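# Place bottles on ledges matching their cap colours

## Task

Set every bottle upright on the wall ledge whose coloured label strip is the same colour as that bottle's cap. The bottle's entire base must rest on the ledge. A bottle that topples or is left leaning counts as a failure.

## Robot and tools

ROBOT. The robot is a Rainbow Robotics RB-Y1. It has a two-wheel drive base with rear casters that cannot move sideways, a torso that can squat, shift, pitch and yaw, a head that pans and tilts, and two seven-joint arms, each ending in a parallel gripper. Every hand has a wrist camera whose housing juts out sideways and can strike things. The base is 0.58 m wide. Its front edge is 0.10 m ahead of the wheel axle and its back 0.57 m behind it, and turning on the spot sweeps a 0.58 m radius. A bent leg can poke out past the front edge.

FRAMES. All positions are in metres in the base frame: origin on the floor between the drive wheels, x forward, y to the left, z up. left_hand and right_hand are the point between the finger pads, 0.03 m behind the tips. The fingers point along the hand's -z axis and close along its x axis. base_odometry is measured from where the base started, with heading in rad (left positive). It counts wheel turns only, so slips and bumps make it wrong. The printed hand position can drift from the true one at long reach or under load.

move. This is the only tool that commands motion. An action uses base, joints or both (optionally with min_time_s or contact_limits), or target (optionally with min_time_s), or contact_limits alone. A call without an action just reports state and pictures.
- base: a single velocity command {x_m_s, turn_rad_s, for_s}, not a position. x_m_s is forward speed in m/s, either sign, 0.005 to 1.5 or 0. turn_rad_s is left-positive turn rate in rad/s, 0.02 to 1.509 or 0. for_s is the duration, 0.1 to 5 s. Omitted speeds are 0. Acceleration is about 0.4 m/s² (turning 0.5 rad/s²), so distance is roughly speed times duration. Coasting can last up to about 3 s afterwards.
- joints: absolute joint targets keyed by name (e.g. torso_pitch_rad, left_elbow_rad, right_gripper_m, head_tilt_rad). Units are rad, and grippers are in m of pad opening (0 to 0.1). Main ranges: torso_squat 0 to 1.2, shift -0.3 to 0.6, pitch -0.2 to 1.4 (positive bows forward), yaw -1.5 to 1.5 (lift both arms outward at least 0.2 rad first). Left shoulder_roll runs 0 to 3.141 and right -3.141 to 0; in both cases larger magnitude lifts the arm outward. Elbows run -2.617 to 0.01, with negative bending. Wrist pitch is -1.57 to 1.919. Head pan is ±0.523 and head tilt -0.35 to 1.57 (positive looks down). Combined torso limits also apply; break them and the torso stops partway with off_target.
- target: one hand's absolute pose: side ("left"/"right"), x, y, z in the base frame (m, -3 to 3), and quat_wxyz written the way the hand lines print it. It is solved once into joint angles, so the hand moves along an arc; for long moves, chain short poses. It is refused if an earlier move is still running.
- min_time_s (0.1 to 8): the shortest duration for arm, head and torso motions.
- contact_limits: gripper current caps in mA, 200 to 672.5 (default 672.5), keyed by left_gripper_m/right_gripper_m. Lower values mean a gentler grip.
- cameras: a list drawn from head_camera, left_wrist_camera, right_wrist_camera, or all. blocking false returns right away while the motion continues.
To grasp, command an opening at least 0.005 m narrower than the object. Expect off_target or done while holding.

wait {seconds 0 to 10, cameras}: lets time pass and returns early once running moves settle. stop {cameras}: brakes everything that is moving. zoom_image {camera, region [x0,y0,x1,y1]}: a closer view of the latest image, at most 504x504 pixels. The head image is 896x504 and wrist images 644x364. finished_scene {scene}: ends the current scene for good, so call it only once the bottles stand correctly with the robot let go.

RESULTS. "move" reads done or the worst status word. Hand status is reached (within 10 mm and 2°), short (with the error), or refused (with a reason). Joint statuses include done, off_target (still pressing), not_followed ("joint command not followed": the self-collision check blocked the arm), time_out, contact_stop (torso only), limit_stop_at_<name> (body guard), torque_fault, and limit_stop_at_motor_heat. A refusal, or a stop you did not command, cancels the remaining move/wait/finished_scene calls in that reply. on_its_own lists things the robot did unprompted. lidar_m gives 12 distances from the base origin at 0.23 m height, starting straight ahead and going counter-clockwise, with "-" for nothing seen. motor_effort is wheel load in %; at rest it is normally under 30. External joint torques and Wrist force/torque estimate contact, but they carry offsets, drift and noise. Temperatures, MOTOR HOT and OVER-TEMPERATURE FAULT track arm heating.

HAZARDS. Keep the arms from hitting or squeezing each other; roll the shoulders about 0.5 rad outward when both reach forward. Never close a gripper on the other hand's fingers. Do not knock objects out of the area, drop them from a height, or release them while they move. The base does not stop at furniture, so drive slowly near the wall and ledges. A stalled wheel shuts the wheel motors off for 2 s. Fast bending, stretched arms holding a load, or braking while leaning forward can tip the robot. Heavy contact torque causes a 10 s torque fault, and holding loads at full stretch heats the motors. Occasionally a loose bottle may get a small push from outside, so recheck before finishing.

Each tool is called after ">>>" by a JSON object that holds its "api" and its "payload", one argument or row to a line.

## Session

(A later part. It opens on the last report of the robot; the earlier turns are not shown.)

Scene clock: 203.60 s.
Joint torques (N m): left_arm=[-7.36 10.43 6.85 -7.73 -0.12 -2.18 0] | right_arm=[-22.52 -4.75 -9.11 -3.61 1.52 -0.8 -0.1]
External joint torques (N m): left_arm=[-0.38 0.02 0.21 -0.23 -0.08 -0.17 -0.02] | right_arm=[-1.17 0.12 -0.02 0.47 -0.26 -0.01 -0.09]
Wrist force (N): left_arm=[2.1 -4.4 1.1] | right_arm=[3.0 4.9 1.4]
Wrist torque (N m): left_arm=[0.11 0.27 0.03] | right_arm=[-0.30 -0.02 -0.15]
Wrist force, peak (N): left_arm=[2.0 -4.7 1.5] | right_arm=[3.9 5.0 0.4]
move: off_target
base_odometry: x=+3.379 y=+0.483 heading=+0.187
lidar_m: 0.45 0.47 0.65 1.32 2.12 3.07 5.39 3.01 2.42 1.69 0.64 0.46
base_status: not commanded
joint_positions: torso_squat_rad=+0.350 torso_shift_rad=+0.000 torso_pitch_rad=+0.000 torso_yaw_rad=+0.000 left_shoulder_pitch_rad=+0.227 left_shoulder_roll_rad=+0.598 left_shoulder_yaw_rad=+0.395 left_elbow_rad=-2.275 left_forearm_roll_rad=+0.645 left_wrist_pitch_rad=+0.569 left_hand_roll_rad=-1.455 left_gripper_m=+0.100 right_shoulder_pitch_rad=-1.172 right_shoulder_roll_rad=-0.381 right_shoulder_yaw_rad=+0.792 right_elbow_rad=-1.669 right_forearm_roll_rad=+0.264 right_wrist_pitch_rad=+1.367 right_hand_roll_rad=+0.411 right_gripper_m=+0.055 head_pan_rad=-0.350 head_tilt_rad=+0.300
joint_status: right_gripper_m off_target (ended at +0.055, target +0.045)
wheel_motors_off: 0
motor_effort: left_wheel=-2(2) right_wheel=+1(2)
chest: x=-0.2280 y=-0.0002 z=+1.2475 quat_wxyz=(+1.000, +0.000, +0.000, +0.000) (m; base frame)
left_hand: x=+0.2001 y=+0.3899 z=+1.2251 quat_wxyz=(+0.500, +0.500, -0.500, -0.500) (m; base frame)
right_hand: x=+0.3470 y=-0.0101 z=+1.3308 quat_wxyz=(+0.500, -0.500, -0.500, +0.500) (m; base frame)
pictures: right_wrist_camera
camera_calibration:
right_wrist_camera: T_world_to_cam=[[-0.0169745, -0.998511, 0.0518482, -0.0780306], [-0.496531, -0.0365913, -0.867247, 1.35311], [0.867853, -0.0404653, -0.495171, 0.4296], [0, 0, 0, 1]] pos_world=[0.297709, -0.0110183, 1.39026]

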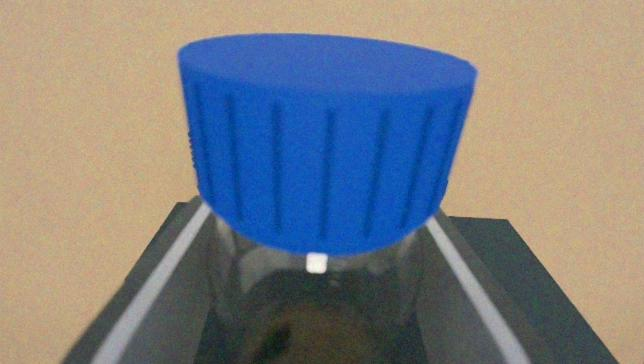

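>>> {"api": "move", "payload": {
  "target": {"side": "right", "x": 0.347, "y": -0.01, "z": 1.35, "quat_wxyz": [0.5, -0.5, -0.5, 0.5]},
  "min_time_s": 0.6
}}

>>> {"api": "move", "payload": {
  "target": {"side": "right", "x": 0.347, "y": -0.01, "z": 1.37, "quat_wxyz": [0.5, -0.5, -0.5, 0.5]},
  "min_time_s": 0.6
}}

>>> {"api": "move", "payload": {
  "target": {"side": "right", "x": 0.29, "y": -0.02, "z": 1.375, "quat_wxyz": [0.5, -0.5, -0.5, 0.5]},
  "min_time_s": 0.8,
  "cameras": ["head_camera"]
}}

Scene clock: 205.97 s.
Joint torques (N m): left_arm=[-7.25 10.53 6.9 -7.78 -0.22 -2.14 0.11] | right_arm=[-23.06 -7.05 -9.36 -3.87 1.78 -0.84 0.2]
External joint torques (N m): left_arm=[-0.27 0.12 0.26 -0.28 -0.18 -0.12 0.1] | right_arm=[-1.62 -1.87 -0.31 -0.02 0.01 0.01 0.21]
Wrist force (N): left_arm=[1.9 -4.4 1.2] | right_arm=[3.3 6.1 0.5]
Wrist torque (N m): left_arm=[0.10 0.22 0.04] | right_arm=[-0.26 0.08 -0.31]
Wrist force, peak (N): left_arm=[2.0 -4.8 1.2] | right_arm=[3.6 6.5 0.3]
move: done
base_odometry: x=+3.379 y=+0.483 heading=+0.187
lidar_m: 0.45 0.47 0.66 1.32 2.11 3.08 5.39 3.01 2.43 1.68 0.64 0.46
base_status: not commanded
joint_positions: torso_squat_rad=+0.350 torso_shift_rad=+0.000 torso_pitch_rad=+0.000 torso_yaw_rad=+0.000 left_shoulder_pitch_rad=+0.227 left_shoulder_roll_rad=+0.598 left_shoulder_yaw_rad=+0.395 left_elbow_rad=-2.275 left_forearm_roll_rad=+0.645 left_wrist_pitch_rad=+0.569 left_hand_roll_rad=-1.455 left_gripper_m=+0.100 right_shoulder_pitch_rad=-1.208 right_shoulder_roll_rad=-0.384 right_shoulder_yaw_rad=+0.765 right_elbow_rad=-1.668 right_forearm_roll_rad=+0.229 right_wrist_pitch_rad=+1.382 right_hand_roll_rad=+0.440 right_gripper_m=+0.055 head_pan_rad=-0.350 head_tilt_rad=+0.300
joint_status: all done
wheel_motors_off: 0
motor_effort: left_wheel=-2(2) right_wheel=+2(2)
chest: x=-0.2280 y=-0.0002 z=+1.2475 quat_wxyz=(+1.000, +0.000, +0.000, +0.000) (m; base frame)
left_hand: x=+0.2001 y=+0.3899 z=+1.2251 quat_wxyz=(+0.500, +0.500, -0.500, -0.500) (m; base frame)
right_hand: x=+0.3464 y=-0.0097 z=+1.3494 quat_wxyz=(+0.500, -0.500, -0.501, +0.500) (m; base frame)
right_hand_status: reached (checked arc, planned for 0.6 s): 1 mm and 0.1 deg off.
pictures: none

Scene clock: 206.90 s.
Joint torques (N m): left_arm=[-7.3 10.53 6.95 -7.82 -0.2 -2.14 0.05] | right_arm=[-22.64 -7.1 -8.91 -3.4 1.84 -0.78 0.25]
External joint torques (N m): left_arm=[-0.31 0.12 0.31 -0.31 -0.16 -0.12 0.04] | right_arm=[-1.09 -1.58 0.07 0.22 0.1 0.11 0.25]
Wrist force (N): left_arm=[2.0 -4.3 1.1] | right_arm=[3.0 6.3 0.4]
Wrist torque (N m): left_arm=[0.11 0.24 0.03] | right_arm=[-0.25 0.11 -0.31]
Wrist force, peak (N): left_arm=[2.0 -4.6 1.2] | right_arm=[3.1 7.1 0.8]
move: done
base_odometry: x=+3.379 y=+0.483 heading=+0.187
lidar_m: 0.45 0.47 0.66 1.31 2.12 3.07 5.39 3.02 2.42 1.68 0.64 0.46
base_status: not commanded
joint_positions: torso_squat_rad=+0.350 torso_shift_rad=+0.000 torso_pitch_rad=+0.000 torso_yaw_rad=+0.000 left_shoulder_pitch_rad=+0.227 left_shoulder_roll_rad=+0.598 left_shoulder_yaw_rad=+0.395 left_elbow_rad=-2.275 left_forearm_roll_rad=+0.645 left_wrist_pitch_rad=+0.569 left_hand_roll_rad=-1.455 left_gripper_m=+0.100 right_shoulder_pitch_rad=-1.249 right_shoulder_roll_rad=-0.386 right_shoulder_yaw_rad=+0.736 right_elbow_rad=-1.661 right_forearm_roll_rad=+0.191 right_wrist_pitch_rad=+1.397 right_hand_roll_rad=+0.472 right_gripper_m=+0.055 head_pan_rad=-0.350 head_tilt_rad=+0.300
joint_status: all done
wheel_motors_off: 0
motor_effort: left_wheel=-1(2) right_wheel=+1(2)
chest: x=-0.2280 y=-0.0002 z=+1.2475 quat_wxyz=(+1.000, +0.000, +0.000, +0.000) (m; base frame)
left_hand: x=+0.2001 y=+0.3899 z=+1.2251 quat_wxyz=(+0.500, +0.500, -0.500, -0.500) (m; base frame)
right_hand: x=+0.3461 y=-0.0098 z=+1.3694 quat_wxyz=(+0.499, -0.500, -0.501, +0.500) (m; base frame)
right_hand_status: reached (checked arc, planned for 0.6 s): 1 mm and 0.1 deg off.
pictures: none

Scene clock: 208.03 s.
Joint torques (N m): left_arm=[-7.02 10.29 6.82 -7.84 -0.19 -2.09 -0.06] | right_arm=[-19.43 -6.3 -9.28 -2.88 1.94 -1.23 0.24]
External joint torques (N m): left_arm=[-0.03 -0.12 0.18 -0.33 -0.14 -0.07 -0.07] | right_arm=[0.24 -1.55 -0.41 0 0.23 -0.25 0.25]
Wrist force (N): left_arm=[1.8 -4.4 1.1] | right_arm=[3.4 5.8 0.8]
Wrist torque (N m): left_arm=[0.10 0.22 0.04] | right_arm=[-0.20 0.11 -0.26]
Wrist force, peak (N): left_arm=[2.0 -4.7 1.2] | right_arm=[5.0 6.0 1.6]
move: done
base_odometry: x=+3.379 y=+0.483 heading=+0.187
lidar_m: 0.44 0.47 0.65 1.32 2.12 3.08 5.39 3.02 2.42 1.68 0.64 0.47
base_status: not commanded
joint_positions: torso_squat_rad=+0.350 torso_shift_rad=+0.000 torso_pitch_rad=+0.000 torso_yaw_rad=+0.000 left_shoulder_pitch_rad=+0.227 left_shoulder_roll_rad=+0.598 left_shoulder_yaw_rad=+0.395 left_elbow_rad=-2.275 left_forearm_roll_rad=+0.645 left_wrist_pitch_rad=+0.569 left_hand_roll_rad=-1.455 left_gripper_m=+0.100 right_shoulder_pitch_rad=-1.199 right_shoulder_roll_rad=-0.419 right_shoulder_yaw_rad=+0.730 right_elbow_rad=-1.933 right_forearm_roll_rad=+0.194 right_wrist_pitch_rad=+1.607 right_hand_roll_rad=+0.519 right_gripper_m=+0.055 head_pan_rad=-0.350 head_tilt_rad=+0.300
joint_status: all done
wheel_motors_off: 0
motor_effort: left_wheel=-2(2) right_wheel=+1(2)
chest: x=-0.2280 y=-0.0002 z=+1.2475 quat_wxyz=(+1.000, +0.000, +0.000, +0.000) (m; base frame)
left_hand: x=+0.2001 y=+0.3899 z=+1.2251 quat_wxyz=(+0.500, +0.500, -0.500, -0.500) (m; base frame)
right_hand: x=+0.2900 y=-0.0198 z=+1.3749 quat_wxyz=(+0.500, -0.500, -0.500, +0.500) (m; base frame)
right_hand_status: reached (checked arc, planned for 0.8 s): 0 mm and 0.0 deg off.
pictures: head_camera
camera_calibration:
head_camera: T_world_to_cam=[[-0.370087, -0.928727, 0.0224172, -0.104274], [-0.249648, 0.0761808, -0.965335, 1.40449], [0.894825, -0.362854, -0.260048, 0.503688], [0, 0, 0, 1]] pos_world=[-0.138675, -0.0210721, 1.48912]

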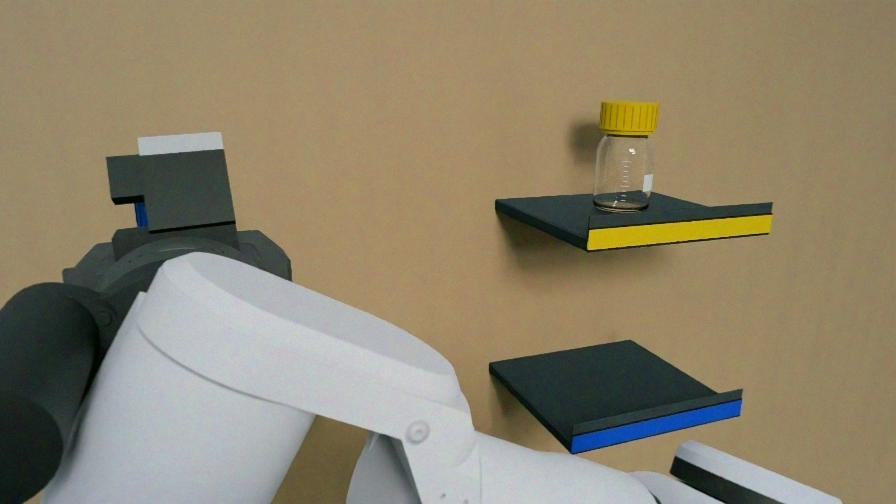

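>>> {"api": "move", "payload": {
  "target": {"side": "right", "x": 0.25, "y": -0.06, "z": 1.385, "quat_wxyz": [0.5, -0.5, -0.5, 0.5]},
  "min_time_s": 0.8
}}

>>> {"api": "move", "payload": {
  "target": {"side": "right", "x": 0.225, "y": -0.17, "z": 1.39, "quat_wxyz": [0.5, -0.5, -0.5, 0.5]},
  "min_time_s": 1.0
}}

>>> {"api": "move", "payload": {
  "target": {"side": "right", "x": 0.21, "y": -0.28, "z": 1.4, "quat_wxyz": [0.5, -0.5, -0.5, 0.5]},
  "min_time_s": 1.0
}}

>>> {"api": "move", "payload": {
  "target": {"side": "right", "x": 0.205, "y": -0.37, "z": 1.4, "quat_wxyz": [0.5, -0.5, -0.5, 0.5]},
  "min_time_s": 1.0,
  "cameras": ["head_camera"]
}}

Scene clock: 209.60 s.
Joint torques (N m): left_arm=[-7.43 10.61 6.95 -7.87 -0.1 -2.23 0.01] | right_arm=[-17.4 -5.39 -8.2 -2.3 1.7 -1.11 -0.02]
External joint torques (N m): left_arm=[-0.44 0.2 0.31 -0.37 -0.06 -0.22 -0.01] | right_arm=[0.76 -0.62 0.15 -0.3 0.08 -0.03 -0.01]
Wrist force (N): left_arm=[1.8 -4.3 1.2] | right_arm=[3.1 5.4 0.7]
Wrist torque (N m): left_arm=[0.12 0.21 0.04] | right_arm=[-0.17 0.01 -0.30]
Wrist force, peak (N): left_arm=[2.0 -4.6 1.2] | right_arm=[4.0 6.8 0.9]
move: done
base_odometry: x=+3.379 y=+0.483 heading=+0.187
lidar_m: 0.45 0.47 0.66 1.32 2.11 3.07 5.39 3.01 2.42 1.68 0.64 0.47
base_status: not commanded
joint_positions: torso_squat_rad=+0.350 torso_shift_rad=+0.000 torso_pitch_rad=+0.000 torso_yaw_rad=+0.000 left_shoulder_pitch_rad=+0.227 left_shoulder_roll_rad=+0.598 left_shoulder_yaw_rad=+0.395 left_elbow_rad=-2.275 left_forearm_roll_rad=+0.645 left_wrist_pitch_rad=+0.569 left_hand_roll_rad=-1.455 left_gripper_m=+0.100 right_shoulder_pitch_rad=-1.135 right_shoulder_roll_rad=-0.516 right_shoulder_yaw_rad=+0.665 right_elbow_rad=-2.182 right_forearm_roll_rad=+0.145 right_wrist_pitch_rad=+1.735 right_hand_roll_rad=+0.578 right_gripper_m=+0.055 head_pan_rad=-0.350 head_tilt_rad=+0.300
joint_status: all done
wheel_motors_off: 0
motor_effort: left_wheel=-1(2) right_wheel=+1(2)
chest: x=-0.2280 y=-0.0002 z=+1.2475 quat_wxyz=(+1.000, +0.000, +0.000, +0.000) (m; base frame)
left_hand: x=+0.2001 y=+0.3899 z=+1.2251 quat_wxyz=(+0.500, +0.500, -0.500, -0.500) (m; base frame)
right_hand: x=+0.2507 y=-0.0595 z=+1.3849 quat_wxyz=(+0.500, -0.500, -0.500, +0.500) (m; base frame)
right_hand_status: reached (checked arc, planned for 0.8 s): 1 mm and 0.1 deg off.
pictures: none

Scene clock: 210.93 s.
Joint torques (N m): left_arm=[-7.47 10.69 7.03 -7.78 -0.16 -1.98 -0.1] | right_arm=[-14.85 -8.16 -7.8 -1.15 1.8 -1.66 0.15]
External joint torques (N m): left_arm=[-0.49 0.28 0.39 -0.27 -0.12 0.04 -0.11] | right_arm=[0.71 -1.14 -0.21 -0.26 0.2 -0.52 0.16]
Wrist force (N): left_arm=[1.9 -4.5 1.3] | right_arm=[2.5 5.4 0.7]
Wrist torque (N m): left_arm=[0.13 0.22 0.03] | right_arm=[-0.12 0.03 -0.29]
Wrist force, peak (N): left_arm=[2.1 -4.7 1.0] | right_arm=[4.2 7.2 -0.3]
move: done
base_odometry: x=+3.379 y=+0.483 heading=+0.187
lidar_m: 0.45 0.48 0.65 1.32 2.12 3.07 5.39 3.02 2.41 1.68 0.64 0.47
base_status: not commanded
joint_positions: torso_squat_rad=+0.350 torso_shift_rad=+0.000 torso_pitch_rad=+0.000 torso_yaw_rad=+0.000 left_shoulder_pitch_rad=+0.227 left_shoulder_roll_rad=+0.598 left_shoulder_yaw_rad=+0.395 left_elbow_rad=-2.275 left_forearm_roll_rad=+0.645 left_wrist_pitch_rad=+0.569 left_hand_roll_rad=-1.455 left_gripper_m=+0.100 right_shoulder_pitch_rad=-0.883 right_shoulder_roll_rad=-0.829 right_shoulder_yaw_rad=+0.386 right_elbow_rad=-2.462 right_forearm_roll_rad=-0.087 right_wrist_pitch_rad=+1.653 right_hand_roll_rad=+0.616 right_gripper_m=+0.055 head_pan_rad=-0.350 head_tilt_rad=+0.300
joint_status: all done
wheel_motors_off: 0
motor_effort: left_wheel=-1(2) right_wheel=+2(2)
chest: x=-0.2280 y=-0.0002 z=+1.2475 quat_wxyz=(+1.000, +0.000, +0.000, +0.000) (m; base frame)
left_hand: x=+0.2001 y=+0.3899 z=+1.2251 quat_wxyz=(+0.500, +0.500, -0.500, -0.500) (m; base frame)
right_hand: x=+0.2246 y=-0.1695 z=+1.3902 quat_wxyz=(+0.501, -0.502, -0.499, +0.498) (m; base frame)
right_hand_status: reached (checked arc, planned for 1.0 s): 1 mm and 0.3 deg off.
pictures: none

Scene clock: 212.27 s.
Joint torques (N m): left_arm=[-7.27 10.57 7.01 -7.77 -0.26 -2.15 0.01] | right_arm=[-10.83 -12.6 -8.03 -0.56 1.82 -1.22 0.19]
External joint torques (N m): left_arm=[-0.29 0.16 0.37 -0.26 -0.21 -0.14 -0.01] | right_arm=[0.83 -1.14 -0.3 -0.4 0.3 -0.01 0.19]
Wrist force (N): left_arm=[1.9 -4.4 0.9] | right_arm=[3.2 5.7 1.3]
Wrist torque (N m): left_arm=[0.12 0.21 0.02] | right_arm=[-0.18 0.09 -0.36]
Wrist force, peak (N): left_arm=[2.3 -4.6 1.3] | right_arm=[3.5 7.0 0.2]
move: done
base_odometry: x=+3.379 y=+0.483 heading=+0.187
lidar_m: 0.44 0.47 0.65 1.32 2.11 3.07 5.39 3.01 2.42 1.69 0.63 0.46
base_status: not commanded
joint_positions: torso_squat_rad=+0.350 torso_shift_rad=+0.000 torso_pitch_rad=+0.000 torso_yaw_rad=+0.000 left_shoulder_pitch_rad=+0.227 left_shoulder_roll_rad=+0.598 left_shoulder_yaw_rad=+0.395 left_elbow_rad=-2.275 left_forearm_roll_rad=+0.645 left_wrist_pitch_rad=+0.569 left_hand_roll_rad=-1.455 left_gripper_m=+0.100 right_shoulder_pitch_rad=-0.447 right_shoulder_roll_rad=-1.128 right_shoulder_yaw_rad=-0.118 right_elbow_rad=-2.499 right_forearm_roll_rad=-0.436 right_wrist_pitch_rad=+1.301 right_hand_roll_rad=+0.660 right_gripper_m=+0.055 head_pan_rad=-0.350 head_tilt_rad=+0.300
joint_status: all done
wheel_motors_off: 0
motor_effort: left_wheel=-1(2) right_wheel=+1(2)
chest: x=-0.2280 y=-0.0002 z=+1.2475 quat_wxyz=(+1.000, +0.000, +0.000, +0.000) (m; base frame)
left_hand: x=+0.2001 y=+0.3899 z=+1.2251 quat_wxyz=(+0.500, +0.500, -0.500, -0.500) (m; base frame)
right_hand: x=+0.2099 y=-0.2800 z=+1.4000 quat_wxyz=(+0.501, -0.500, -0.500, +0.499) (m; base frame)
right_hand_status: reached (checked arc, planned for 1.0 s): 0 mm and 0.1 deg off.
pictures: none

Scene clock: 213.63 s.
Joint torques (N m): left_arm=[-7.58 10.32 7.04 -7.86 -0.15 -2.12 0.06] | right_arm=[-9 -17.02 -8.04 -1.17 1.12 -1.72 0.01]
External joint torques (N m): left_arm=[-0.6 -0.09 0.4 -0.35 -0.11 -0.11 0.05] | right_arm=[0.12 -2.57 0.12 -0.12 0.05 -0.16 0.02]
Wrist force (N): left_arm=[1.8 -4.5 1.2] | right_arm=[2.8 5.7 0.0]
Wrist torque (N m): left_arm=[0.13 0.22 0.02] | right_arm=[-0.13 0.05 -0.31]
Wrist force, peak (N): left_arm=[1.8 -4.7 1.2] | right_arm=[3.8 6.8 0.1]
move: done
base_odometry: x=+3.379 y=+0.483 heading=+0.187
lidar_m: 0.45 0.47 0.65 1.32 2.12 3.07 5.39 3.01 2.43 1.69 0.64 0.47
base_status: not commanded
joint_positions: torso_squat_rad=+0.350 torso_shift_rad=+0.000 torso_pitch_rad=+0.000 torso_yaw_rad=+0.000 left_shoulder_pitch_rad=+0.227 left_shoulder_roll_rad=+0.598 left_shoulder_yaw_rad=+0.395 left_elbow_rad=-2.275 left_forearm_roll_rad=+0.645 left_wrist_pitch_rad=+0.569 left_hand_roll_rad=-1.455 left_gripper_m=+0.100 right_shoulder_pitch_rad=-0.079 right_shoulder_roll_rad=-1.144 right_shoulder_yaw_rad=-0.521 right_elbow_rad=-2.354 right_forearm_roll_rad=-0.713 right_wrist_pitch_rad=+0.984 right_hand_roll_rad=+0.908 right_gripper_m=+0.055 head_pan_rad=-0.350 head_tilt_rad=+0.300
joint_status: all done
wheel_motors_off: 0
motor_effort: left_wheel=-2(2) right_wheel=+1(3)
chest: x=-0.2280 y=-0.0002 z=+1.2475 quat_wxyz=(+1.000, +0.000, +0.000, +0.000) (m; base frame)
left_hand: x=+0.2001 y=+0.3899 z=+1.2251 quat_wxyz=(+0.500, +0.500, -0.500, -0.500) (m; base frame)
right_hand: x=+0.2050 y=-0.3700 z=+1.3999 quat_wxyz=(+0.500, -0.500, -0.500, +0.500) (m; base frame)
right_hand_status: reached (checked arc, planned for 1.0 s): 0 mm and 0.0 deg off.
pictures: head_camera
camera_calibration:
head_camera: T_world_to_cam=[[-0.370075, -0.928731, 0.0224524, -0.104325], [-0.249748, 0.0761813, -0.965309, 1.40444], [0.894802, -0.362844, -0.260141, 0.503823], [0, 0, 0, 1]] pos_world=[-0.138675, -0.0210721, 1.48912]

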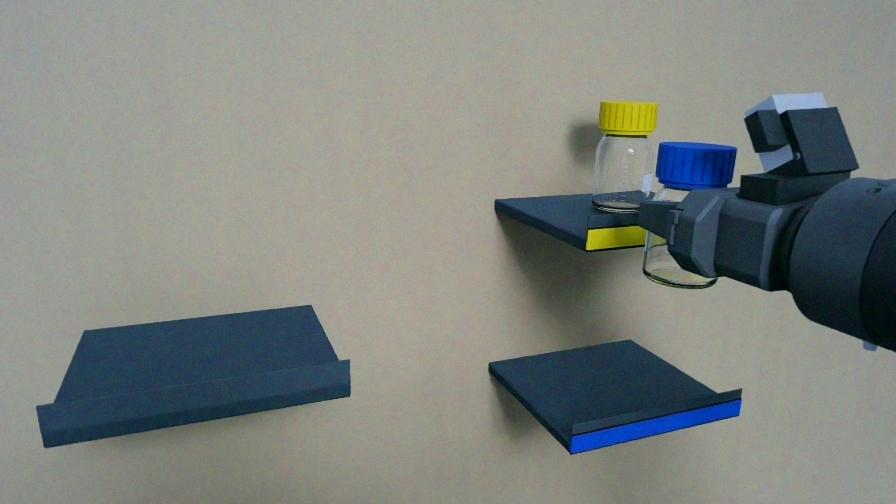

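>>> {"api": "move", "payload": {
  "target": {"side": "right", "x": 0.205, "y": -0.39, "z": 1.36, "quat_wxyz": [0.5, -0.5, -0.5, 0.5]},
  "min_time_s": 0.8
}}

>>> {"api": "move", "payload": {
  "target": {"side": "right", "x": 0.207, "y": -0.405, "z": 1.315, "quat_wxyz": [0.5, -0.5, -0.5, 0.5]},
  "min_time_s": 0.8
}}

>>> {"api": "move", "payload": {
  "target": {"side": "right", "x": 0.212, "y": -0.415, "z": 1.278, "quat_wxyz": [0.5, -0.5, -0.5, 0.5]},
  "min_time_s": 0.8,
  "cameras": ["head_camera"]
}}

Scene clock: 215.40 s.
Joint torques (N m): left_arm=[-7.19 10.65 6.79 -7.79 -0.18 -2.12 -0.03] | right_arm=[-8.33 -15.85 -9.38 -2.42 0.96 -2.18 0.13]
External joint torques (N m): left_arm=[-0.21 0.24 0.15 -0.29 -0.14 -0.1 -0.05] | right_arm=[-0.04 -1.53 -1.14 0.14 0.09 -0.5 0.14]
Wrist force (N): left_arm=[2.0 -4.2 1.4] | right_arm=[3.5 5.9 0.3]
Wrist torque (N m): left_arm=[0.08 0.24 0.02] | right_arm=[-0.22 0.08 -0.32]
Wrist force, peak (N): left_arm=[2.2 -4.7 1.0] | right_arm=[3.1 6.9 0.9]
move: done
base_odometry: x=+3.379 y=+0.483 heading=+0.187
lidar_m: 0.45 0.47 0.65 1.32 2.12 3.08 5.39 3.02 2.42 1.69 0.64 0.47
base_status: not commanded
joint_positions: torso_squat_rad=+0.350 torso_shift_rad=+0.000 torso_pitch_rad=+0.000 torso_yaw_rad=+0.000 left_shoulder_pitch_rad=+0.227 left_shoulder_roll_rad=+0.598 left_shoulder_yaw_rad=+0.395 left_elbow_rad=-2.275 left_forearm_roll_rad=+0.645 left_wrist_pitch_rad=+0.569 left_hand_roll_rad=-1.455 left_gripper_m=+0.100 right_shoulder_pitch_rad=+0.050 right_shoulder_roll_rad=-1.032 right_shoulder_yaw_rad=-0.538 right_elbow_rad=-2.338 right_forearm_roll_rad=-0.695 right_wrist_pitch_rad=+0.856 right_hand_roll_rad=+1.018 right_gripper_m=+0.055 head_pan_rad=-0.350 head_tilt_rad=+0.300
joint_status: all done
wheel_motors_off: 0
motor_effort: left_wheel=-2(2) right_wheel=+1(3)
chest: x=-0.2280 y=-0.0002 z=+1.2475 quat_wxyz=(+1.000, +0.000, +0.000, +0.000) (m; base frame)
left_hand: x=+0.2001 y=+0.3899 z=+1.2251 quat_wxyz=(+0.500, +0.500, -0.500, -0.500) (m; base frame)
right_hand: x=+0.2049 y=-0.3900 z=+1.3600 quat_wxyz=(+0.501, -0.500, -0.500, +0.499) (m; base frame)
right_hand_status: reached (checked arc, planned for 0.8 s): 0 mm and 0.1 deg off.
pictures: none

Scene clock: 216.53 s.
Joint torques (N m): left_arm=[-7.89 10.94 7.1 -7.88 -0.11 -2.06 0] | right_arm=[-7.02 -14.89 -6.68 -3.76 0.87 -2.35 -0.11]
External joint torques (N m): left_arm=[-0.91 0.53 0.46 -0.38 -0.06 -0.04 -0.01] | right_arm=[0.57 -0.96 1.71 0.31 0.2 -0.57 -0.1]
Wrist force (N): left_arm=[1.8 -4.3 1.1] | right_arm=[2.5 5.8 0.7]
Wrist torque (N m): left_arm=[0.11 0.21 0.02] | right_arm=[-0.16 0.02 -0.28]
Wrist force, peak (N): left_arm=[1.9 -4.6 1.4] | right_arm=[3.0 6.8 0.5]
move: done
base_odometry: x=+3.379 y=+0.483 heading=+0.187
lidar_m: 0.45 0.47 0.64 1.32 2.12 3.08 5.38 3.02 2.41 1.67 0.63 0.47
base_status: not commanded
joint_positions: torso_squat_rad=+0.350 torso_shift_rad=+0.000 torso_pitch_rad=+0.000 torso_yaw_rad=+0.000 left_shoulder_pitch_rad=+0.227 left_shoulder_roll_rad=+0.598 left_shoulder_yaw_rad=+0.395 left_elbow_rad=-2.275 left_forearm_roll_rad=+0.645 left_wrist_pitch_rad=+0.569 left_hand_roll_rad=-1.455 left_gripper_m=+0.100 right_shoulder_pitch_rad=+0.151 right_shoulder_roll_rad=-0.936 right_shoulder_yaw_rad=-0.502 right_elbow_rad=-2.296 right_forearm_roll_rad=-0.668 right_wrist_pitch_rad=+0.706 right_hand_roll_rad=+1.116 right_gripper_m=+0.055 head_pan_rad=-0.350 head_tilt_rad=+0.300
joint_status: all done
wheel_motors_off: 0
motor_effort: left_wheel=-2(2) right_wheel=+1(2)
chest: x=-0.2280 y=-0.0002 z=+1.2475 quat_wxyz=(+1.000, +0.000, +0.000, +0.000) (m; base frame)
left_hand: x=+0.2001 y=+0.3899 z=+1.2251 quat_wxyz=(+0.500, +0.500, -0.500, -0.500) (m; base frame)
right_hand: x=+0.2069 y=-0.4052 z=+1.3151 quat_wxyz=(+0.501, -0.500, -0.500, +0.499) (m; base frame)
right_hand_status: reached (checked arc, planned for 0.8 s): 0 mm and 0.1 deg off.
pictures: none

Scene clock: 217.67 s.
Joint torques (N m): left_arm=[-7.53 10.4 6.78 -8 -0.16 -2.14 -0.05] | right_arm=[-6.5 -14.22 -6.23 -5.12 0.64 -2.4 0.03]
External joint torques (N m): left_arm=[-0.55 -0.01 0.14 -0.5 -0.12 -0.12 -0.06] | right_arm=[0.84 -0.54 2.33 0.04 0.11 -0.57 0.04]
Wrist force (N): left_arm=[1.7 -4.6 1.2] | right_arm=[3.6 6.0 0.5]
Wrist torque (N m): left_arm=[0.14 0.21 0.03] | right_arm=[-0.27 0.14 -0.32]
Wrist force, peak (N): left_arm=[2.4 -4.6 1.4] | right_arm=[2.8 6.8 0.8]
move: done
base_odometry: x=+3.379 y=+0.483 heading=+0.187
lidar_m: 0.45 0.47 0.65 1.32 2.11 3.07 5.39 3.02 2.42 1.68 0.65 0.47
base_status: not commanded
joint_positions: torso_squat_rad=+0.350 torso_shift_rad=+0.000 torso_pitch_rad=+0.000 torso_yaw_rad=+0.000 left_shoulder_pitch_rad=+0.227 left_shoulder_roll_rad=+0.598 left_shoulder_yaw_rad=+0.395 left_elbow_rad=-2.275 left_forearm_roll_rad=+0.645 left_wrist_pitch_rad=+0.569 left_hand_roll_rad=-1.455 left_gripper_m=+0.100 right_shoulder_pitch_rad=+0.201 right_shoulder_roll_rad=-0.880 right_shoulder_yaw_rad=-0.445 right_elbow_rad=-2.232 right_forearm_roll_rad=-0.649 right_wrist_pitch_rad=+0.577 right_hand_roll_rad=+1.188 right_gripper_m=+0.055 head_pan_rad=-0.350 head_tilt_rad=+0.300
joint_status: all done
wheel_motors_off: 0
motor_effort: left_wheel=-2(2) right_wheel=+2(3)
chest: x=-0.2280 y=-0.0002 z=+1.2475 quat_wxyz=(+1.000, +0.000, +0.000, +0.000) (m; base frame)
left_hand: x=+0.2001 y=+0.3899 z=+1.2251 quat_wxyz=(+0.500, +0.500, -0.500, -0.500) (m; base frame)
right_hand: x=+0.2119 y=-0.4151 z=+1.2781 quat_wxyz=(+0.500, -0.500, -0.500, +0.500) (m; base frame)
right_hand_status: reached (checked arc, planned for 0.8 s): 0 mm and 0.1 deg off.
pictures: head_camera
camera_calibration:
head_camera: T_world_to_cam=[[-0.370075, -0.928731, 0.0224524, -0.104325], [-0.249748, 0.0761813, -0.965309, 1.40444], [0.894802, -0.362844, -0.260141, 0.503823], [0, 0, 0, 1]] pos_world=[-0.138675, -0.0210721, 1.48912]

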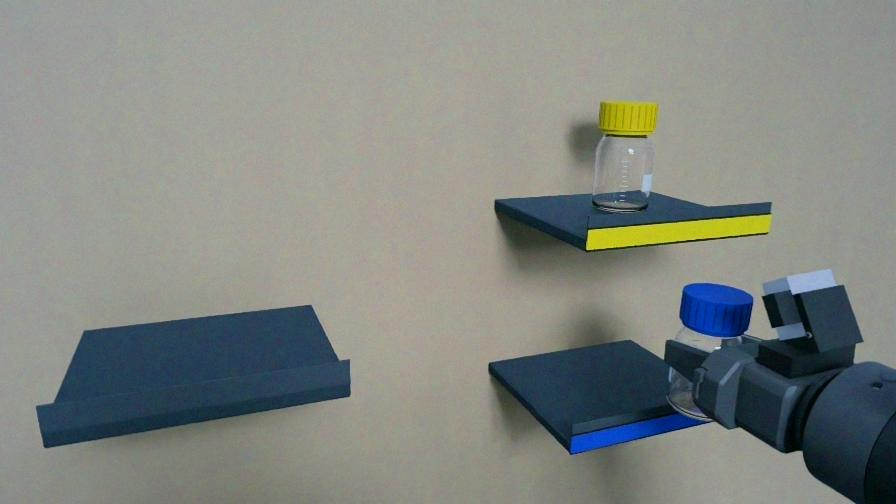

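>>> {"api": "move", "payload": {
  "target": {"side": "right", "x": 0.255, "y": -0.42, "z": 1.277, "quat_wxyz": [0.5, -0.5, -0.5, 0.5]},
  "min_time_s": 0.8
}}

>>> {"api": "move", "payload": {
  "target": {"side": "right", "x": 0.293, "y": -0.42, "z": 1.275, "quat_wxyz": [0.5, -0.5, -0.5, 0.5]},
  "min_time_s": 0.8
}}

>>> {"api": "move", "payload": {
  "target": {"side": "right", "x": 0.33, "y": -0.42, "z": 1.272, "quat_wxyz": [0.5, -0.5, -0.5, 0.5]},
  "min_time_s": 0.8,
  "cameras": ["head_camera"]
}}

Scene clock: 219.33 s.
Joint torques (N m): left_arm=[-7.24 10.57 7.06 -7.83 -0.11 -2.09 0.1] | right_arm=[-11.35 -16.85 -7.04 -5.38 0.64 -2.23 0.33]
External joint torques (N m): left_arm=[-0.26 0.16 0.42 -0.33 -0.07 -0.08 0.08] | right_arm=[-1.4 -2.17 1.83 0.16 0.13 -0.39 0.34]
Wrist force (N): left_arm=[1.6 -4.5 1.2] | right_arm=[3.1 5.7 0.3]
Wrist torque (N m): left_arm=[0.13 0.19 0.02] | right_arm=[-0.22 0.09 -0.26]
Wrist force, peak (N): left_arm=[1.9 -4.6 1.3] | right_arm=[4.0 6.9 0.0]
move: done
base_odometry: x=+3.379 y=+0.483 heading=+0.187
lidar_m: 0.45 0.47 0.65 1.32 2.12 3.08 5.39 3.01 2.42 1.68 0.64 0.47
base_status: not commanded
joint_positions: torso_squat_rad=+0.350 torso_shift_rad=+0.000 torso_pitch_rad=+0.000 torso_yaw_rad=+0.000 left_shoulder_pitch_rad=+0.227 left_shoulder_roll_rad=+0.598 left_shoulder_yaw_rad=+0.395 left_elbow_rad=-2.275 left_forearm_roll_rad=+0.645 left_wrist_pitch_rad=+0.569 left_hand_roll_rad=-1.455 left_gripper_m=+0.100 right_shoulder_pitch_rad=+0.036 right_shoulder_roll_rad=-0.906 right_shoulder_yaw_rad=-0.333 right_elbow_rad=-2.071 right_forearm_roll_rad=-0.623 right_wrist_pitch_rad=+0.558 right_hand_roll_rad=+1.204 right_gripper_m=+0.055 head_pan_rad=-0.350 head_tilt_rad=+0.300
joint_status: all done
wheel_motors_off: 0
motor_effort: left_wheel=-1(2) right_wheel=+1(3)
chest: x=-0.2280 y=-0.0002 z=+1.2475 quat_wxyz=(+1.000, +0.000, +0.000, +0.000) (m; base frame)
left_hand: x=+0.2001 y=+0.3899 z=+1.2251 quat_wxyz=(+0.500, +0.500, -0.500, -0.500) (m; base frame)
right_hand: x=+0.2542 y=-0.4199 z=+1.2768 quat_wxyz=(+0.500, -0.500, -0.500, +0.500) (m; base frame)
right_hand_status: reached (checked arc, planned for 0.8 s): 1 mm and 0.0 deg off.
pictures: none

Scene clock: 220.47 s.
Joint torques (N m): left_arm=[-7.33 10.48 6.57 -8.06 -0.19 -2.14 0.12] | right_arm=[-13.66 -16.45 -7.05 -5.87 0.65 -2.55 0.16]
External joint torques (N m): left_arm=[-0.35 0.07 -0.07 -0.56 -0.15 -0.13 0.11] | right_arm=[-1.36 -1.3 1.87 0.08 0.18 -0.69 0.17]
Wrist force (N): left_arm=[1.8 -4.5 1.1] | right_arm=[3.0 6.3 0.2]
Wrist torque (N m): left_arm=[0.11 0.21 0.03] | right_arm=[-0.28 0.09 -0.33]
Wrist force, peak (N): left_arm=[2.1 -4.6 1.2] | right_arm=[3.8 6.7 0.3]
move: done
base_odometry: x=+3.379 y=+0.483 heading=+0.187
lidar_m: 0.45 0.47 0.65 1.32 2.11 3.08 5.39 3.01 2.42 1.68 0.64 0.47
base_status: not commanded
joint_positions: torso_squat_rad=+0.350 torso_shift_rad=+0.000 torso_pitch_rad=+0.000 torso_yaw_rad=+0.000 left_shoulder_pitch_rad=+0.227 left_shoulder_roll_rad=+0.598 left_shoulder_yaw_rad=+0.395 left_elbow_rad=-2.275 left_forearm_roll_rad=+0.645 left_wrist_pitch_rad=+0.569 left_hand_roll_rad=-1.455 left_gripper_m=+0.100 right_shoulder_pitch_rad=-0.115 right_shoulder_roll_rad=-0.905 right_shoulder_yaw_rad=-0.233 right_elbow_rad=-1.923 right_forearm_roll_rad=-0.601 right_wrist_pitch_rad=+0.535 right_hand_roll_rad=+1.227 right_gripper_m=+0.055 head_pan_rad=-0.350 head_tilt_rad=+0.300
joint_status: all done
wheel_motors_off: 0
motor_effort: left_wheel=-1(2) right_wheel=+2(2)
chest: x=-0.2280 y=-0.0002 z=+1.2475 quat_wxyz=(+1.000, +0.000, +0.000, +0.000) (m; base frame)
left_hand: x=+0.2001 y=+0.3899 z=+1.2251 quat_wxyz=(+0.500, +0.500, -0.500, -0.500) (m; base frame)
right_hand: x=+0.2924 y=-0.4200 z=+1.2749 quat_wxyz=(+0.500, -0.500, -0.500, +0.500) (m; base frame)
right_hand_status: reached (checked arc, planned for 0.8 s): 1 mm and 0.0 deg off.
pictures: none

Scene clock: 221.60 s.
Joint torques (N m): left_arm=[-7.15 10.61 7.13 -7.81 -0.18 -2.26 0.08] | right_arm=[-16.21 -16.4 -6.82 -6.21 0.7 -2.27 0.08]
External joint torques (N m): left_arm=[-0.17 0.19 0.48 -0.31 -0.13 -0.24 0.06] | right_arm=[-1.69 -0.98 2 0.16 0.27 -0.39 0.09]
Wrist force (N): left_arm=[2.1 -4.5 1.2] | right_arm=[2.9 6.3 0.5]
Wrist torque (N m): left_arm=[0.14 0.25 0.02] | right_arm=[-0.23 0.08 -0.32]
Wrist force, peak (N): left_arm=[2.2 -4.7 1.2] | right_arm=[3.5 6.6 1.0]
move: done
base_odometry: x=+3.379 y=+0.483 heading=+0.187
lidar_m: 0.45 0.47 0.66 1.32 2.13 3.08 5.40 3.01 2.43 1.68 0.64 0.46
base_status: not commanded
joint_positions: torso_squat_rad=+0.350 torso_shift_rad=+0.000 torso_pitch_rad=+0.000 torso_yaw_rad=+0.000 left_shoulder_pitch_rad=+0.227 left_shoulder_roll_rad=+0.598 left_shoulder_yaw_rad=+0.395 left_elbow_rad=-2.275 left_forearm_roll_rad=+0.645 left_wrist_pitch_rad=+0.569 left_hand_roll_rad=-1.455 left_gripper_m=+0.100 right_shoulder_pitch_rad=-0.258 right_shoulder_roll_rad=-0.894 right_shoulder_yaw_rad=-0.142 right_elbow_rad=-1.761 right_forearm_roll_rad=-0.598 right_wrist_pitch_rad=+0.495 right_hand_roll_rad=+1.265 right_gripper_m=+0.055 head_pan_rad=-0.350 head_tilt_rad=+0.300
joint_status: all done
wheel_motors_off: 0
motor_effort: left_wheel=-2(2) right_wheel=+2(3)
chest: x=-0.2280 y=-0.0002 z=+1.2475 quat_wxyz=(+1.000, +0.000, +0.000, +0.000) (m; base frame)
left_hand: x=+0.2001 y=+0.3899 z=+1.2251 quat_wxyz=(+0.500, +0.500, -0.500, -0.500) (m; base frame)
right_hand: x=+0.3293 y=-0.4201 z=+1.2719 quat_wxyz=(+0.500, -0.500, -0.500, +0.500) (m; base frame)
right_hand_status: reached (checked arc, planned for 0.8 s): 1 mm and 0.1 deg off.
pictures: head_camera
camera_calibration:
head_camera: T_world_to_cam=[[-0.370075, -0.928731, 0.0224524, -0.104325], [-0.249748, 0.0761813, -0.965309, 1.40444], [0.894802, -0.362844, -0.260141, 0.503823], [0, 0, 0, 1]] pos_world=[-0.138675, -0.0210721, 1.48912]

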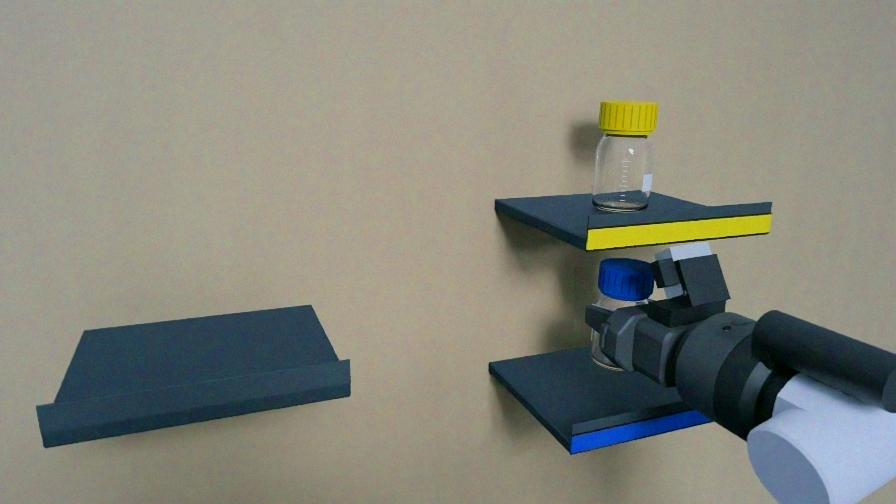

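>>> {"api": "move", "payload": {
  "target": {"side": "right", "x": 0.33, "y": -0.42, "z": 1.256, "quat_wxyz": [0.5, -0.5, -0.5, 0.5]},
  "min_time_s": 0.5
}}

>>> {"api": "move", "payload": {
  "target": {"side": "right", "x": 0.33, "y": -0.42, "z": 1.247, "quat_wxyz": [0.5, -0.5, -0.5, 0.5]},
  "min_time_s": 0.5
}}

>>> {"api": "move", "payload": {
  "target": {"side": "right", "x": 0.33, "y": -0.42, "z": 1.243, "quat_wxyz": [0.5, -0.5, -0.5, 0.5]},
  "min_time_s": 0.4
}}

>>> {"api": "move", "payload": {
  "target": {"side": "right", "x": 0.33, "y": -0.42, "z": 1.24, "quat_wxyz": [0.5, -0.5, -0.5, 0.5]},
  "min_time_s": 0.35
}}

Scene clock: 224.10 s.
Joint torques (N m): left_arm=[-7.21 10.77 6.75 -7.81 -0.16 -2.06 0.14] | right_arm=[-13.81 -15.98 -6.87 -6.36 0.56 -2.29 0.15]
External joint torques (N m): left_arm=[-0.23 0.36 0.11 -0.31 -0.12 -0.04 0.13] | right_arm=[0.61 -0.72 1.89 0.27 0.16 -0.4 0.16]
Wrist force (N): left_arm=[1.9 -4.4 1.1] | right_arm=[2.9 6.4 0.3]
Wrist torque (N m): left_arm=[0.11 0.25 0.04] | right_arm=[-0.24 0.10 -0.26]
Wrist force, peak (N): left_arm=[2.0 -4.6 1.2] | right_arm=[3.5 6.7 1.0]
move: done
base_odometry: x=+3.379 y=+0.483 heading=+0.187
lidar_m: 0.45 0.47 0.66 1.32 2.11 3.07 5.39 3.02 2.42 1.69 0.64 0.47
base_status: not commanded
joint_positions: torso_squat_rad=+0.350 torso_shift_rad=+0.000 torso_pitch_rad=+0.000 torso_yaw_rad=+0.000 left_shoulder_pitch_rad=+0.227 left_shoulder_roll_rad=+0.598 left_shoulder_yaw_rad=+0.395 left_elbow_rad=-2.275 left_forearm_roll_rad=+0.645 left_wrist_pitch_rad=+0.569 left_hand_roll_rad=-1.455 left_gripper_m=+0.100 right_shoulder_pitch_rad=-0.238 right_shoulder_roll_rad=-0.871 right_shoulder_yaw_rad=-0.131 right_elbow_rad=-1.746 right_forearm_roll_rad=-0.586 right_wrist_pitch_rad=+0.457 right_hand_roll_rad=+1.278 right_gripper_m=+0.055 head_pan_rad=-0.350 head_tilt_rad=+0.300
joint_status: all done
wheel_motors_off: 0
motor_effort: left_wheel=-2(2) right_wheel=+2(2)
chest: x=-0.2280 y=-0.0002 z=+1.2475 quat_wxyz=(+1.000, +0.000, +0.000, +0.000) (m; base frame)
left_hand: x=+0.2001 y=+0.3899 z=+1.2251 quat_wxyz=(+0.500, +0.500, -0.500, -0.500) (m; base frame)
right_hand: x=+0.3296 y=-0.4200 z=+1.2562 quat_wxyz=(+0.500, -0.500, -0.500, +0.500) (m; base frame)
right_hand_status: reached (checked arc, planned for 0.5 s): 0 mm and 0.1 deg off.
pictures: none

Scene clock: 224.93 s.
Joint torques (N m): left_arm=[-7.35 10.52 6.79 -7.71 -0.14 -2.23 0.06] | right_arm=[-13.13 -16 -6.58 -6.49 0.58 -2.26 0.28]
External joint torques (N m): left_arm=[-0.37 0.11 0.15 -0.2 -0.1 -0.21 0.05] | right_arm=[1.23 -0.83 2.13 0.28 0.19 -0.37 0.28]
Wrist force (N): left_arm=[1.7 -4.3 1.3] | right_arm=[3.2 5.4 0.8]
Wrist torque (N m): left_arm=[0.11 0.21 0.04] | right_arm=[-0.13 0.10 -0.31]
Wrist force, peak (N): left_arm=[1.9 -4.7 1.2] | right_arm=[3.8 6.3 1.1]
move: done
base_odometry: x=+3.379 y=+0.483 heading=+0.187
lidar_m: 0.45 0.47 0.65 1.32 2.12 3.08 5.39 3.02 2.42 1.68 0.63 0.47
base_status: not commanded
joint_positions: torso_squat_rad=+0.350 torso_shift_rad=+0.000 torso_pitch_rad=+0.000 torso_yaw_rad=+0.000 left_shoulder_pitch_rad=+0.227 left_shoulder_roll_rad=+0.598 left_shoulder_yaw_rad=+0.395 left_elbow_rad=-2.275 left_forearm_roll_rad=+0.645 left_wrist_pitch_rad=+0.569 left_hand_roll_rad=-1.455 left_gripper_m=+0.100 right_shoulder_pitch_rad=-0.228 right_shoulder_roll_rad=-0.859 right_shoulder_yaw_rad=-0.124 right_elbow_rad=-1.735 right_forearm_roll_rad=-0.580 right_wrist_pitch_rad=+0.433 right_hand_roll_rad=+1.286 right_gripper_m=+0.055 head_pan_rad=-0.350 head_tilt_rad=+0.300
joint_status: all done
wheel_motors_off: 0
motor_effort: left_wheel=-2(2) right_wheel=+1(2)
chest: x=-0.2280 y=-0.0002 z=+1.2475 quat_wxyz=(+1.000, +0.000, +0.000, +0.000) (m; base frame)
left_hand: x=+0.2001 y=+0.3899 z=+1.2251 quat_wxyz=(+0.500, +0.500, -0.500, -0.500) (m; base frame)
right_hand: x=+0.3299 y=-0.4200 z=+1.2472 quat_wxyz=(+0.500, -0.500, -0.500, +0.500) (m; base frame)
right_hand_status: reached (checked arc, planned for 0.5 s): 0 mm and 0.0 deg off.
pictures: none

Scene clock: 225.67 s.
Joint torques (N m): left_arm=[-7.1 10.45 6.9 -7.74 -0.19 -2.15 0.02] | right_arm=[-13.43 -15.25 -6.49 -6.39 0.52 -2.37 0.12]
External joint torques (N m): left_arm=[-0.11 0.04 0.26 -0.23 -0.15 -0.14 0.01] | right_arm=[0.91 -0.12 2.2 0.44 0.14 -0.47 0.13]
Wrist force (N): left_arm=[1.9 -4.2 1.4] | right_arm=[3.4 6.4 0.8]
Wrist torque (N m): left_arm=[0.10 0.24 0.02] | right_arm=[-0.25 0.16 -0.35]
Wrist force, peak (N): left_arm=[1.8 -4.7 1.3] | right_arm=[3.5 6.5 0.3]
move: done
base_odometry: x=+3.379 y=+0.483 heading=+0.187
lidar_m: 0.45 0.47 0.65 1.32 2.11 3.08 5.39 3.02 2.42 1.69 0.64 0.46
base_status: not commanded
joint_positions: torso_squat_rad=+0.350 torso_shift_rad=+0.000 torso_pitch_rad=+0.000 torso_yaw_rad=+0.000 left_shoulder_pitch_rad=+0.227 left_shoulder_roll_rad=+0.598 left_shoulder_yaw_rad=+0.395 left_elbow_rad=-2.275 left_forearm_roll_rad=+0.645 left_wrist_pitch_rad=+0.569 left_hand_roll_rad=-1.455 left_gripper_m=+0.100 right_shoulder_pitch_rad=-0.223 right_shoulder_roll_rad=-0.853 right_shoulder_yaw_rad=-0.121 right_elbow_rad=-1.730 right_forearm_roll_rad=-0.578 right_wrist_pitch_rad=+0.421 right_hand_roll_rad=+1.289 right_gripper_m=+0.055 head_pan_rad=-0.350 head_tilt_rad=+0.300
joint_status: all done
wheel_motors_off: 0
motor_effort: left_wheel=-1(2) right_wheel=+1(2)
chest: x=-0.2280 y=-0.0002 z=+1.2475 quat_wxyz=(+1.000, +0.000, +0.000, +0.000) (m; base frame)
left_hand: x=+0.2001 y=+0.3899 z=+1.2251 quat_wxyz=(+0.500, +0.500, -0.500, -0.500) (m; base frame)
right_hand: x=+0.3300 y=-0.4201 z=+1.2432 quat_wxyz=(+0.500, -0.500, -0.500, +0.500) (m; base frame)
right_hand_status: reached (checked arc, planned for 0.4 s): 0 mm and 0.0 deg off.
pictures: none

Scene clock: 226.33 s.
Joint torques (N m): left_arm=[-7.36 10.71 7.06 -7.93 -0.16 -2.23 0.08] | right_arm=[-13.31 -15.15 -6.21 -6.52 0.6 -2.44 0.21]
External joint torques (N m): left_arm=[-0.38 0.3 0.42 -0.42 -0.12 -0.21 0.06] | right_arm=[1.01 -0.05 2.47 0.36 0.23 -0.54 0.21]
Wrist force (N): left_arm=[1.7 -4.4 1.4] | right_arm=[3.0 5.2 1.1]
Wrist torque (N m): left_arm=[0.12 0.20 0.04] | right_arm=[-0.07 0.03 -0.28]
Wrist force, peak (N): left_arm=[2.0 -4.5 1.3] | right_arm=[3.3 6.6 1.2]
move: done
base_odometry: x=+3.379 y=+0.483 heading=+0.187
lidar_m: 0.45 0.47 0.66 1.32 2.12 3.08 5.39 3.01 2.42 1.68 0.64 0.47
base_status: not commanded
joint_positions: torso_squat_rad=+0.350 torso_shift_rad=+0.000 torso_pitch_rad=+0.000 torso_yaw_rad=+0.000 left_shoulder_pitch_rad=+0.227 left_shoulder_roll_rad=+0.598 left_shoulder_yaw_rad=+0.395 left_elbow_rad=-2.275 left_forearm_roll_rad=+0.645 left_wrist_pitch_rad=+0.569 left_hand_roll_rad=-1.455 left_gripper_m=+0.100 right_shoulder_pitch_rad=-0.220 right_shoulder_roll_rad=-0.849 right_shoulder_yaw_rad=-0.118 right_elbow_rad=-1.726 right_forearm_roll_rad=-0.576 right_wrist_pitch_rad=+0.414 right_hand_roll_rad=+1.292 right_gripper_m=+0.055 head_pan_rad=-0.350 head_tilt_rad=+0.300
joint_status: all done
wheel_motors_off: 0
motor_effort: left_wheel=-1(2) right_wheel=+2(3)
chest: x=-0.2280 y=-0.0002 z=+1.2475 quat_wxyz=(+1.000, +0.000, +0.000, +0.000) (m; base frame)
left_hand: x=+0.2001 y=+0.3899 z=+1.2251 quat_wxyz=(+0.500, +0.500, -0.500, -0.500) (m; base frame)
right_hand: x=+0.3300 y=-0.4201 z=+1.2402 quat_wxyz=(+0.500, -0.500, -0.500, +0.500) (m; base frame)
right_hand_status: reached (checked arc, planned for 0.3 s): 0 mm and 0.0 deg off.
pictures: none

>>> {"api": "move", "payload": {
  "target": {"side": "right", "x": 0.33, "y": -0.42, "z": 1.237, "quat_wxyz": [0.5, -0.5, -0.5, 0.5]},
  "min_time_s": 0.35
}}

Scene clock: 227.20 s.
Joint torques (N m): left_arm=[-7.41 10.83 7.04 -7.85 -0.09 -2.14 -0.04] | right_arm=[-12.21 -14.82 -5.51 -5.97 0.43 -1.6 0.25]
External joint torques (N m): left_arm=[-0.43 0.42 0.4 -0.34 -0.05 -0.13 -0.06] | right_arm=[2.09 0.25 3.16 0.95 0.06 0.3 0.26]
Wrist force (N): left_arm=[1.8 -4.4 1.1] | right_arm=[2.6 2.2 0.1]
Wrist torque (N m): left_arm=[0.10 0.21 0.04] | right_arm=[-0.25 0.03 -0.22]
Wrist force, peak (N): left_arm=[1.9 -4.8 1.4] | right_arm=[3.4 6.5 0.9]
move: done
base_odometry: x=+3.379 y=+0.483 heading=+0.187
lidar_m: 0.45 0.47 0.66 1.32 2.12 3.08 5.39 3.01 2.42 1.70 0.65 0.47
base_status: not commanded
joint_positions: torso_squat_rad=+0.350 torso_shift_rad=+0.000 torso_pitch_rad=+0.000 torso_yaw_rad=+0.000 left_shoulder_pitch_rad=+0.227 left_shoulder_roll_rad=+0.598 left_shoulder_yaw_rad=+0.395 left_elbow_rad=-2.275 left_forearm_roll_rad=+0.645 left_wrist_pitch_rad=+0.569 left_hand_roll_rad=-1.455 left_gripper_m=+0.100 right_shoulder_pitch_rad=-0.217 right_shoulder_roll_rad=-0.846 right_shoulder_yaw_rad=-0.116 right_elbow_rad=-1.722 right_forearm_roll_rad=-0.574 right_wrist_pitch_rad=+0.406 right_hand_roll_rad=+1.294 right_gripper_m=+0.055 head_pan_rad=-0.350 head_tilt_rad=+0.300
joint_status: all done
wheel_motors_off: 0
motor_effort: left_wheel=-2(2) right_wheel=+1(2)
chest: x=-0.2280 y=-0.0002 z=+1.2475 quat_wxyz=(+1.000, +0.000, +0.000, +0.000) (m; base frame)
left_hand: x=+0.2001 y=+0.3899 z=+1.2251 quat_wxyz=(+0.500, +0.500, -0.500, -0.500) (m; base frame)
right_hand: x=+0.3300 y=-0.4201 z=+1.2375 quat_wxyz=(+0.500, -0.500, -0.500, +0.500) (m; base frame)
right_hand_status: reached (checked arc, planned for 0.3 s): 1 mm and 0.0 deg off.
pictures: none

>>> {"api": "move", "payload": {
  "joints": {"right_gripper_m": 0.1}
}}

>>> {"api": "move", "payload": {
  "target": {"side": "right", "x": 0.327, "y": -0.42, "z": 1.249, "quat_wxyz": [0.5, -0.5, -0.5, 0.5]},
  "min_time_s": 0.5
}}

>>> {"api": "move", "payload": {
  "target": {"side": "right", "x": 0.275, "y": -0.42, "z": 1.256, "quat_wxyz": [0.5, -0.5, -0.5, 0.5]},
  "min_time_s": 0.8,
  "cameras": ["head_camera"]
}}

Scene clock: 228.63 s.
Joint torques (N m): left_arm=[-7.17 10.62 6.98 -7.85 -0.2 -2.13 0.05] | right_arm=[-12.46 -15.55 -5.99 -5.97 0.22 -1.6 -0.02]
External joint torques (N m): left_arm=[-0.19 0.21 0.33 -0.34 -0.16 -0.12 0.04] | right_arm=[1.84 -0.48 2.67 0.95 -0.14 0.29 -0.01]
Wrist force (N): left_arm=[1.8 -4.3 1.0] | right_arm=[3.6 3.7 0.3]
Wrist torque (N m): left_arm=[0.11 0.22 0.02] | right_arm=[-0.17 0.16 -0.32]
Wrist force, peak (N): left_arm=[2.3 -4.5 1.1] | right_arm=[3.7 5.1 0.2]
move: done
base_odometry: x=+3.379 y=+0.483 heading=+0.187
lidar_m: 0.44 0.47 0.65 1.32 2.12 3.07 5.39 3.01 2.42 1.68 0.64 0.47
base_status: not commanded
joint_positions: torso_squat_rad=+0.350 torso_shift_rad=+0.000 torso_pitch_rad=+0.000 torso_yaw_rad=+0.000 left_shoulder_pitch_rad=+0.227 left_shoulder_roll_rad=+0.598 left_shoulder_yaw_rad=+0.395 left_elbow_rad=-2.275 left_forearm_roll_rad=+0.645 left_wrist_pitch_rad=+0.569 left_hand_roll_rad=-1.455 left_gripper_m=+0.100 right_shoulder_pitch_rad=-0.217 right_shoulder_roll_rad=-0.846 right_shoulder_yaw_rad=-0.116 right_elbow_rad=-1.722 right_forearm_roll_rad=-0.574 right_wrist_pitch_rad=+0.406 right_hand_roll_rad=+1.294 right_gripper_m=+0.100 head_pan_rad=-0.350 head_tilt_rad=+0.300
joint_status: all done
wheel_motors_off: 0
motor_effort: left_wheel=-1(2) right_wheel=+2(2)
chest: x=-0.2280 y=-0.0002 z=+1.2475 quat_wxyz=(+1.000, +0.000, +0.000, +0.000) (m; base frame)
left_hand: x=+0.2001 y=+0.3899 z=+1.2251 quat_wxyz=(+0.500, +0.500, -0.500, -0.500) (m; base frame)
right_hand: x=+0.3300 y=-0.4201 z=+1.2374 quat_wxyz=(+0.500, -0.500, -0.500, +0.500) (m; base frame)
pictures: none

Scene clock: 229.47 s.
Joint torques (N m): left_arm=[-7.27 10.59 7.03 -7.83 -0.18 -2.21 0.15] | right_arm=[-14.88 -17.28 -9.05 -6.58 0.22 -1.48 -0.27]
External joint torques (N m): left_arm=[-0.28 0.18 0.39 -0.33 -0.14 -0.2 0.13] | right_arm=[-0.68 -2.12 -0.32 0.15 -0.17 0.42 -0.26]
Wrist force (N): left_arm=[1.9 -4.2 1.2] | right_arm=[3.7 3.8 1.3]
Wrist torque (N m): left_arm=[0.08 0.23 0.03] | right_arm=[-0.16 0.16 -0.13]
Wrist force, peak (N): left_arm=[2.0 -4.6 1.2] | right_arm=[4.2 5.1 0.9]
move: done
base_odometry: x=+3.379 y=+0.483 heading=+0.187
lidar_m: 0.44 0.47 0.65 1.32 2.12 3.08 5.39 3.02 2.42 1.68 0.64 0.47
base_status: not commanded
joint_positions: torso_squat_rad=+0.350 torso_shift_rad=+0.000 torso_pitch_rad=+0.000 torso_yaw_rad=+0.000 left_shoulder_pitch_rad=+0.227 left_shoulder_roll_rad=+0.598 left_shoulder_yaw_rad=+0.395 left_elbow_rad=-2.275 left_forearm_roll_rad=+0.645 left_wrist_pitch_rad=+0.569 left_hand_roll_rad=-1.455 left_gripper_m=+0.100 right_shoulder_pitch_rad=-0.218 right_shoulder_roll_rad=-0.861 right_shoulder_yaw_rad=-0.130 right_elbow_rad=-1.749 right_forearm_roll_rad=-0.581 right_wrist_pitch_rad=+0.437 right_hand_roll_rad=+1.283 right_gripper_m=+0.100 head_pan_rad=-0.350 head_tilt_rad=+0.300
joint_status: all done
wheel_motors_off: 0
motor_effort: left_wheel=-1(2) right_wheel=+2(2)
chest: x=-0.2280 y=-0.0002 z=+1.2475 quat_wxyz=(+1.000, +0.000, +0.000, +0.000) (m; base frame)
left_hand: x=+0.2001 y=+0.3899 z=+1.2251 quat_wxyz=(+0.500, +0.500, -0.500, -0.500) (m; base frame)
right_hand: x=+0.3271 y=-0.4198 z=+1.2485 quat_wxyz=(+0.500, -0.500, -0.500, +0.500) (m; base frame)
right_hand_status: reached (checked arc, planned for 0.5 s): 1 mm and 0.0 deg off.
pictures: none

Scene clock: 230.60 s.
Joint torques (N m): left_arm=[-7.16 10.71 6.68 -7.79 -0.19 -2.12 0.08] | right_arm=[-9.57 -16.63 -8.3 -5.8 0.32 -1.48 -0.07]
External joint torques (N m): left_arm=[-0.18 0.3 0.04 -0.29 -0.14 -0.1 0.07] | right_arm=[1.46 -1.9 0.62 0.33 -0.15 0.37 -0.06]
Wrist force (N): left_arm=[1.7 -4.1 1.2] | right_arm=[3.0 4.3 0.4]
Wrist torque (N m): left_arm=[0.07 0.21 0.05] | right_arm=[-0.24 0.10 -0.07]
Wrist force, peak (N): left_arm=[1.9 -4.7 1.1] | right_arm=[3.7 5.2 0.6]
move: done
base_odometry: x=+3.379 y=+0.483 heading=+0.187
lidar_m: 0.45 0.47 0.65 1.32 2.12 3.07 5.39 3.02 2.42 1.68 0.64 0.46
base_status: not commanded
joint_positions: torso_squat_rad=+0.350 torso_shift_rad=+0.000 torso_pitch_rad=+0.000 torso_yaw_rad=+0.000 left_shoulder_pitch_rad=+0.227 left_shoulder_roll_rad=+0.598 left_shoulder_yaw_rad=+0.395 left_elbow_rad=-2.275 left_forearm_roll_rad=+0.645 left_wrist_pitch_rad=+0.569 left_hand_roll_rad=-1.455 left_gripper_m=+0.100 right_shoulder_pitch_rad=-0.019 right_shoulder_roll_rad=-0.883 right_shoulder_yaw_rad=-0.251 right_elbow_rad=-1.975 right_forearm_roll_rad=-0.579 right_wrist_pitch_rad=+0.491 right_hand_roll_rad=+1.216 right_gripper_m=+0.100 head_pan_rad=-0.350 head_tilt_rad=+0.300
joint_status: all done
wheel_motors_off: 0
motor_effort: left_wheel=-2(2) right_wheel=+1(3)
chest: x=-0.2280 y=-0.0002 z=+1.2475 quat_wxyz=(+1.000, +0.000, +0.000, +0.000) (m; base frame)
left_hand: x=+0.2001 y=+0.3899 z=+1.2251 quat_wxyz=(+0.500, +0.500, -0.500, -0.500) (m; base frame)
right_hand: x=+0.2751 y=-0.4199 z=+1.2560 quat_wxyz=(+0.500, -0.500, -0.500, +0.500) (m; base frame)
right_hand_status: reached (checked arc, planned for 0.8 s): 0 mm and 0.0 deg off.
pictures: head_camera
camera_calibration:
head_camera: T_world_to_cam=[[-0.370075, -0.928731, 0.0224524, -0.104325], [-0.249748, 0.0761813, -0.965309, 1.40444], [0.894802, -0.362844, -0.260141, 0.503823], [0, 0, 0, 1]] pos_world=[-0.138675, -0.0210721, 1.48912]

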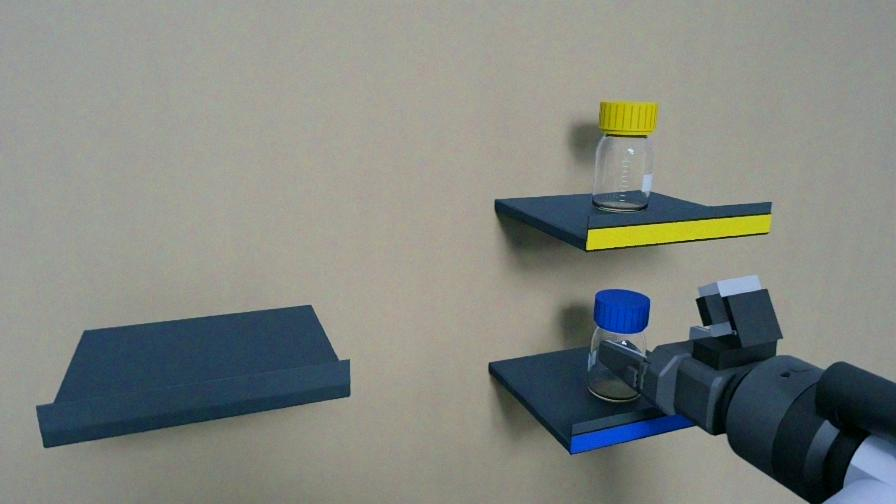

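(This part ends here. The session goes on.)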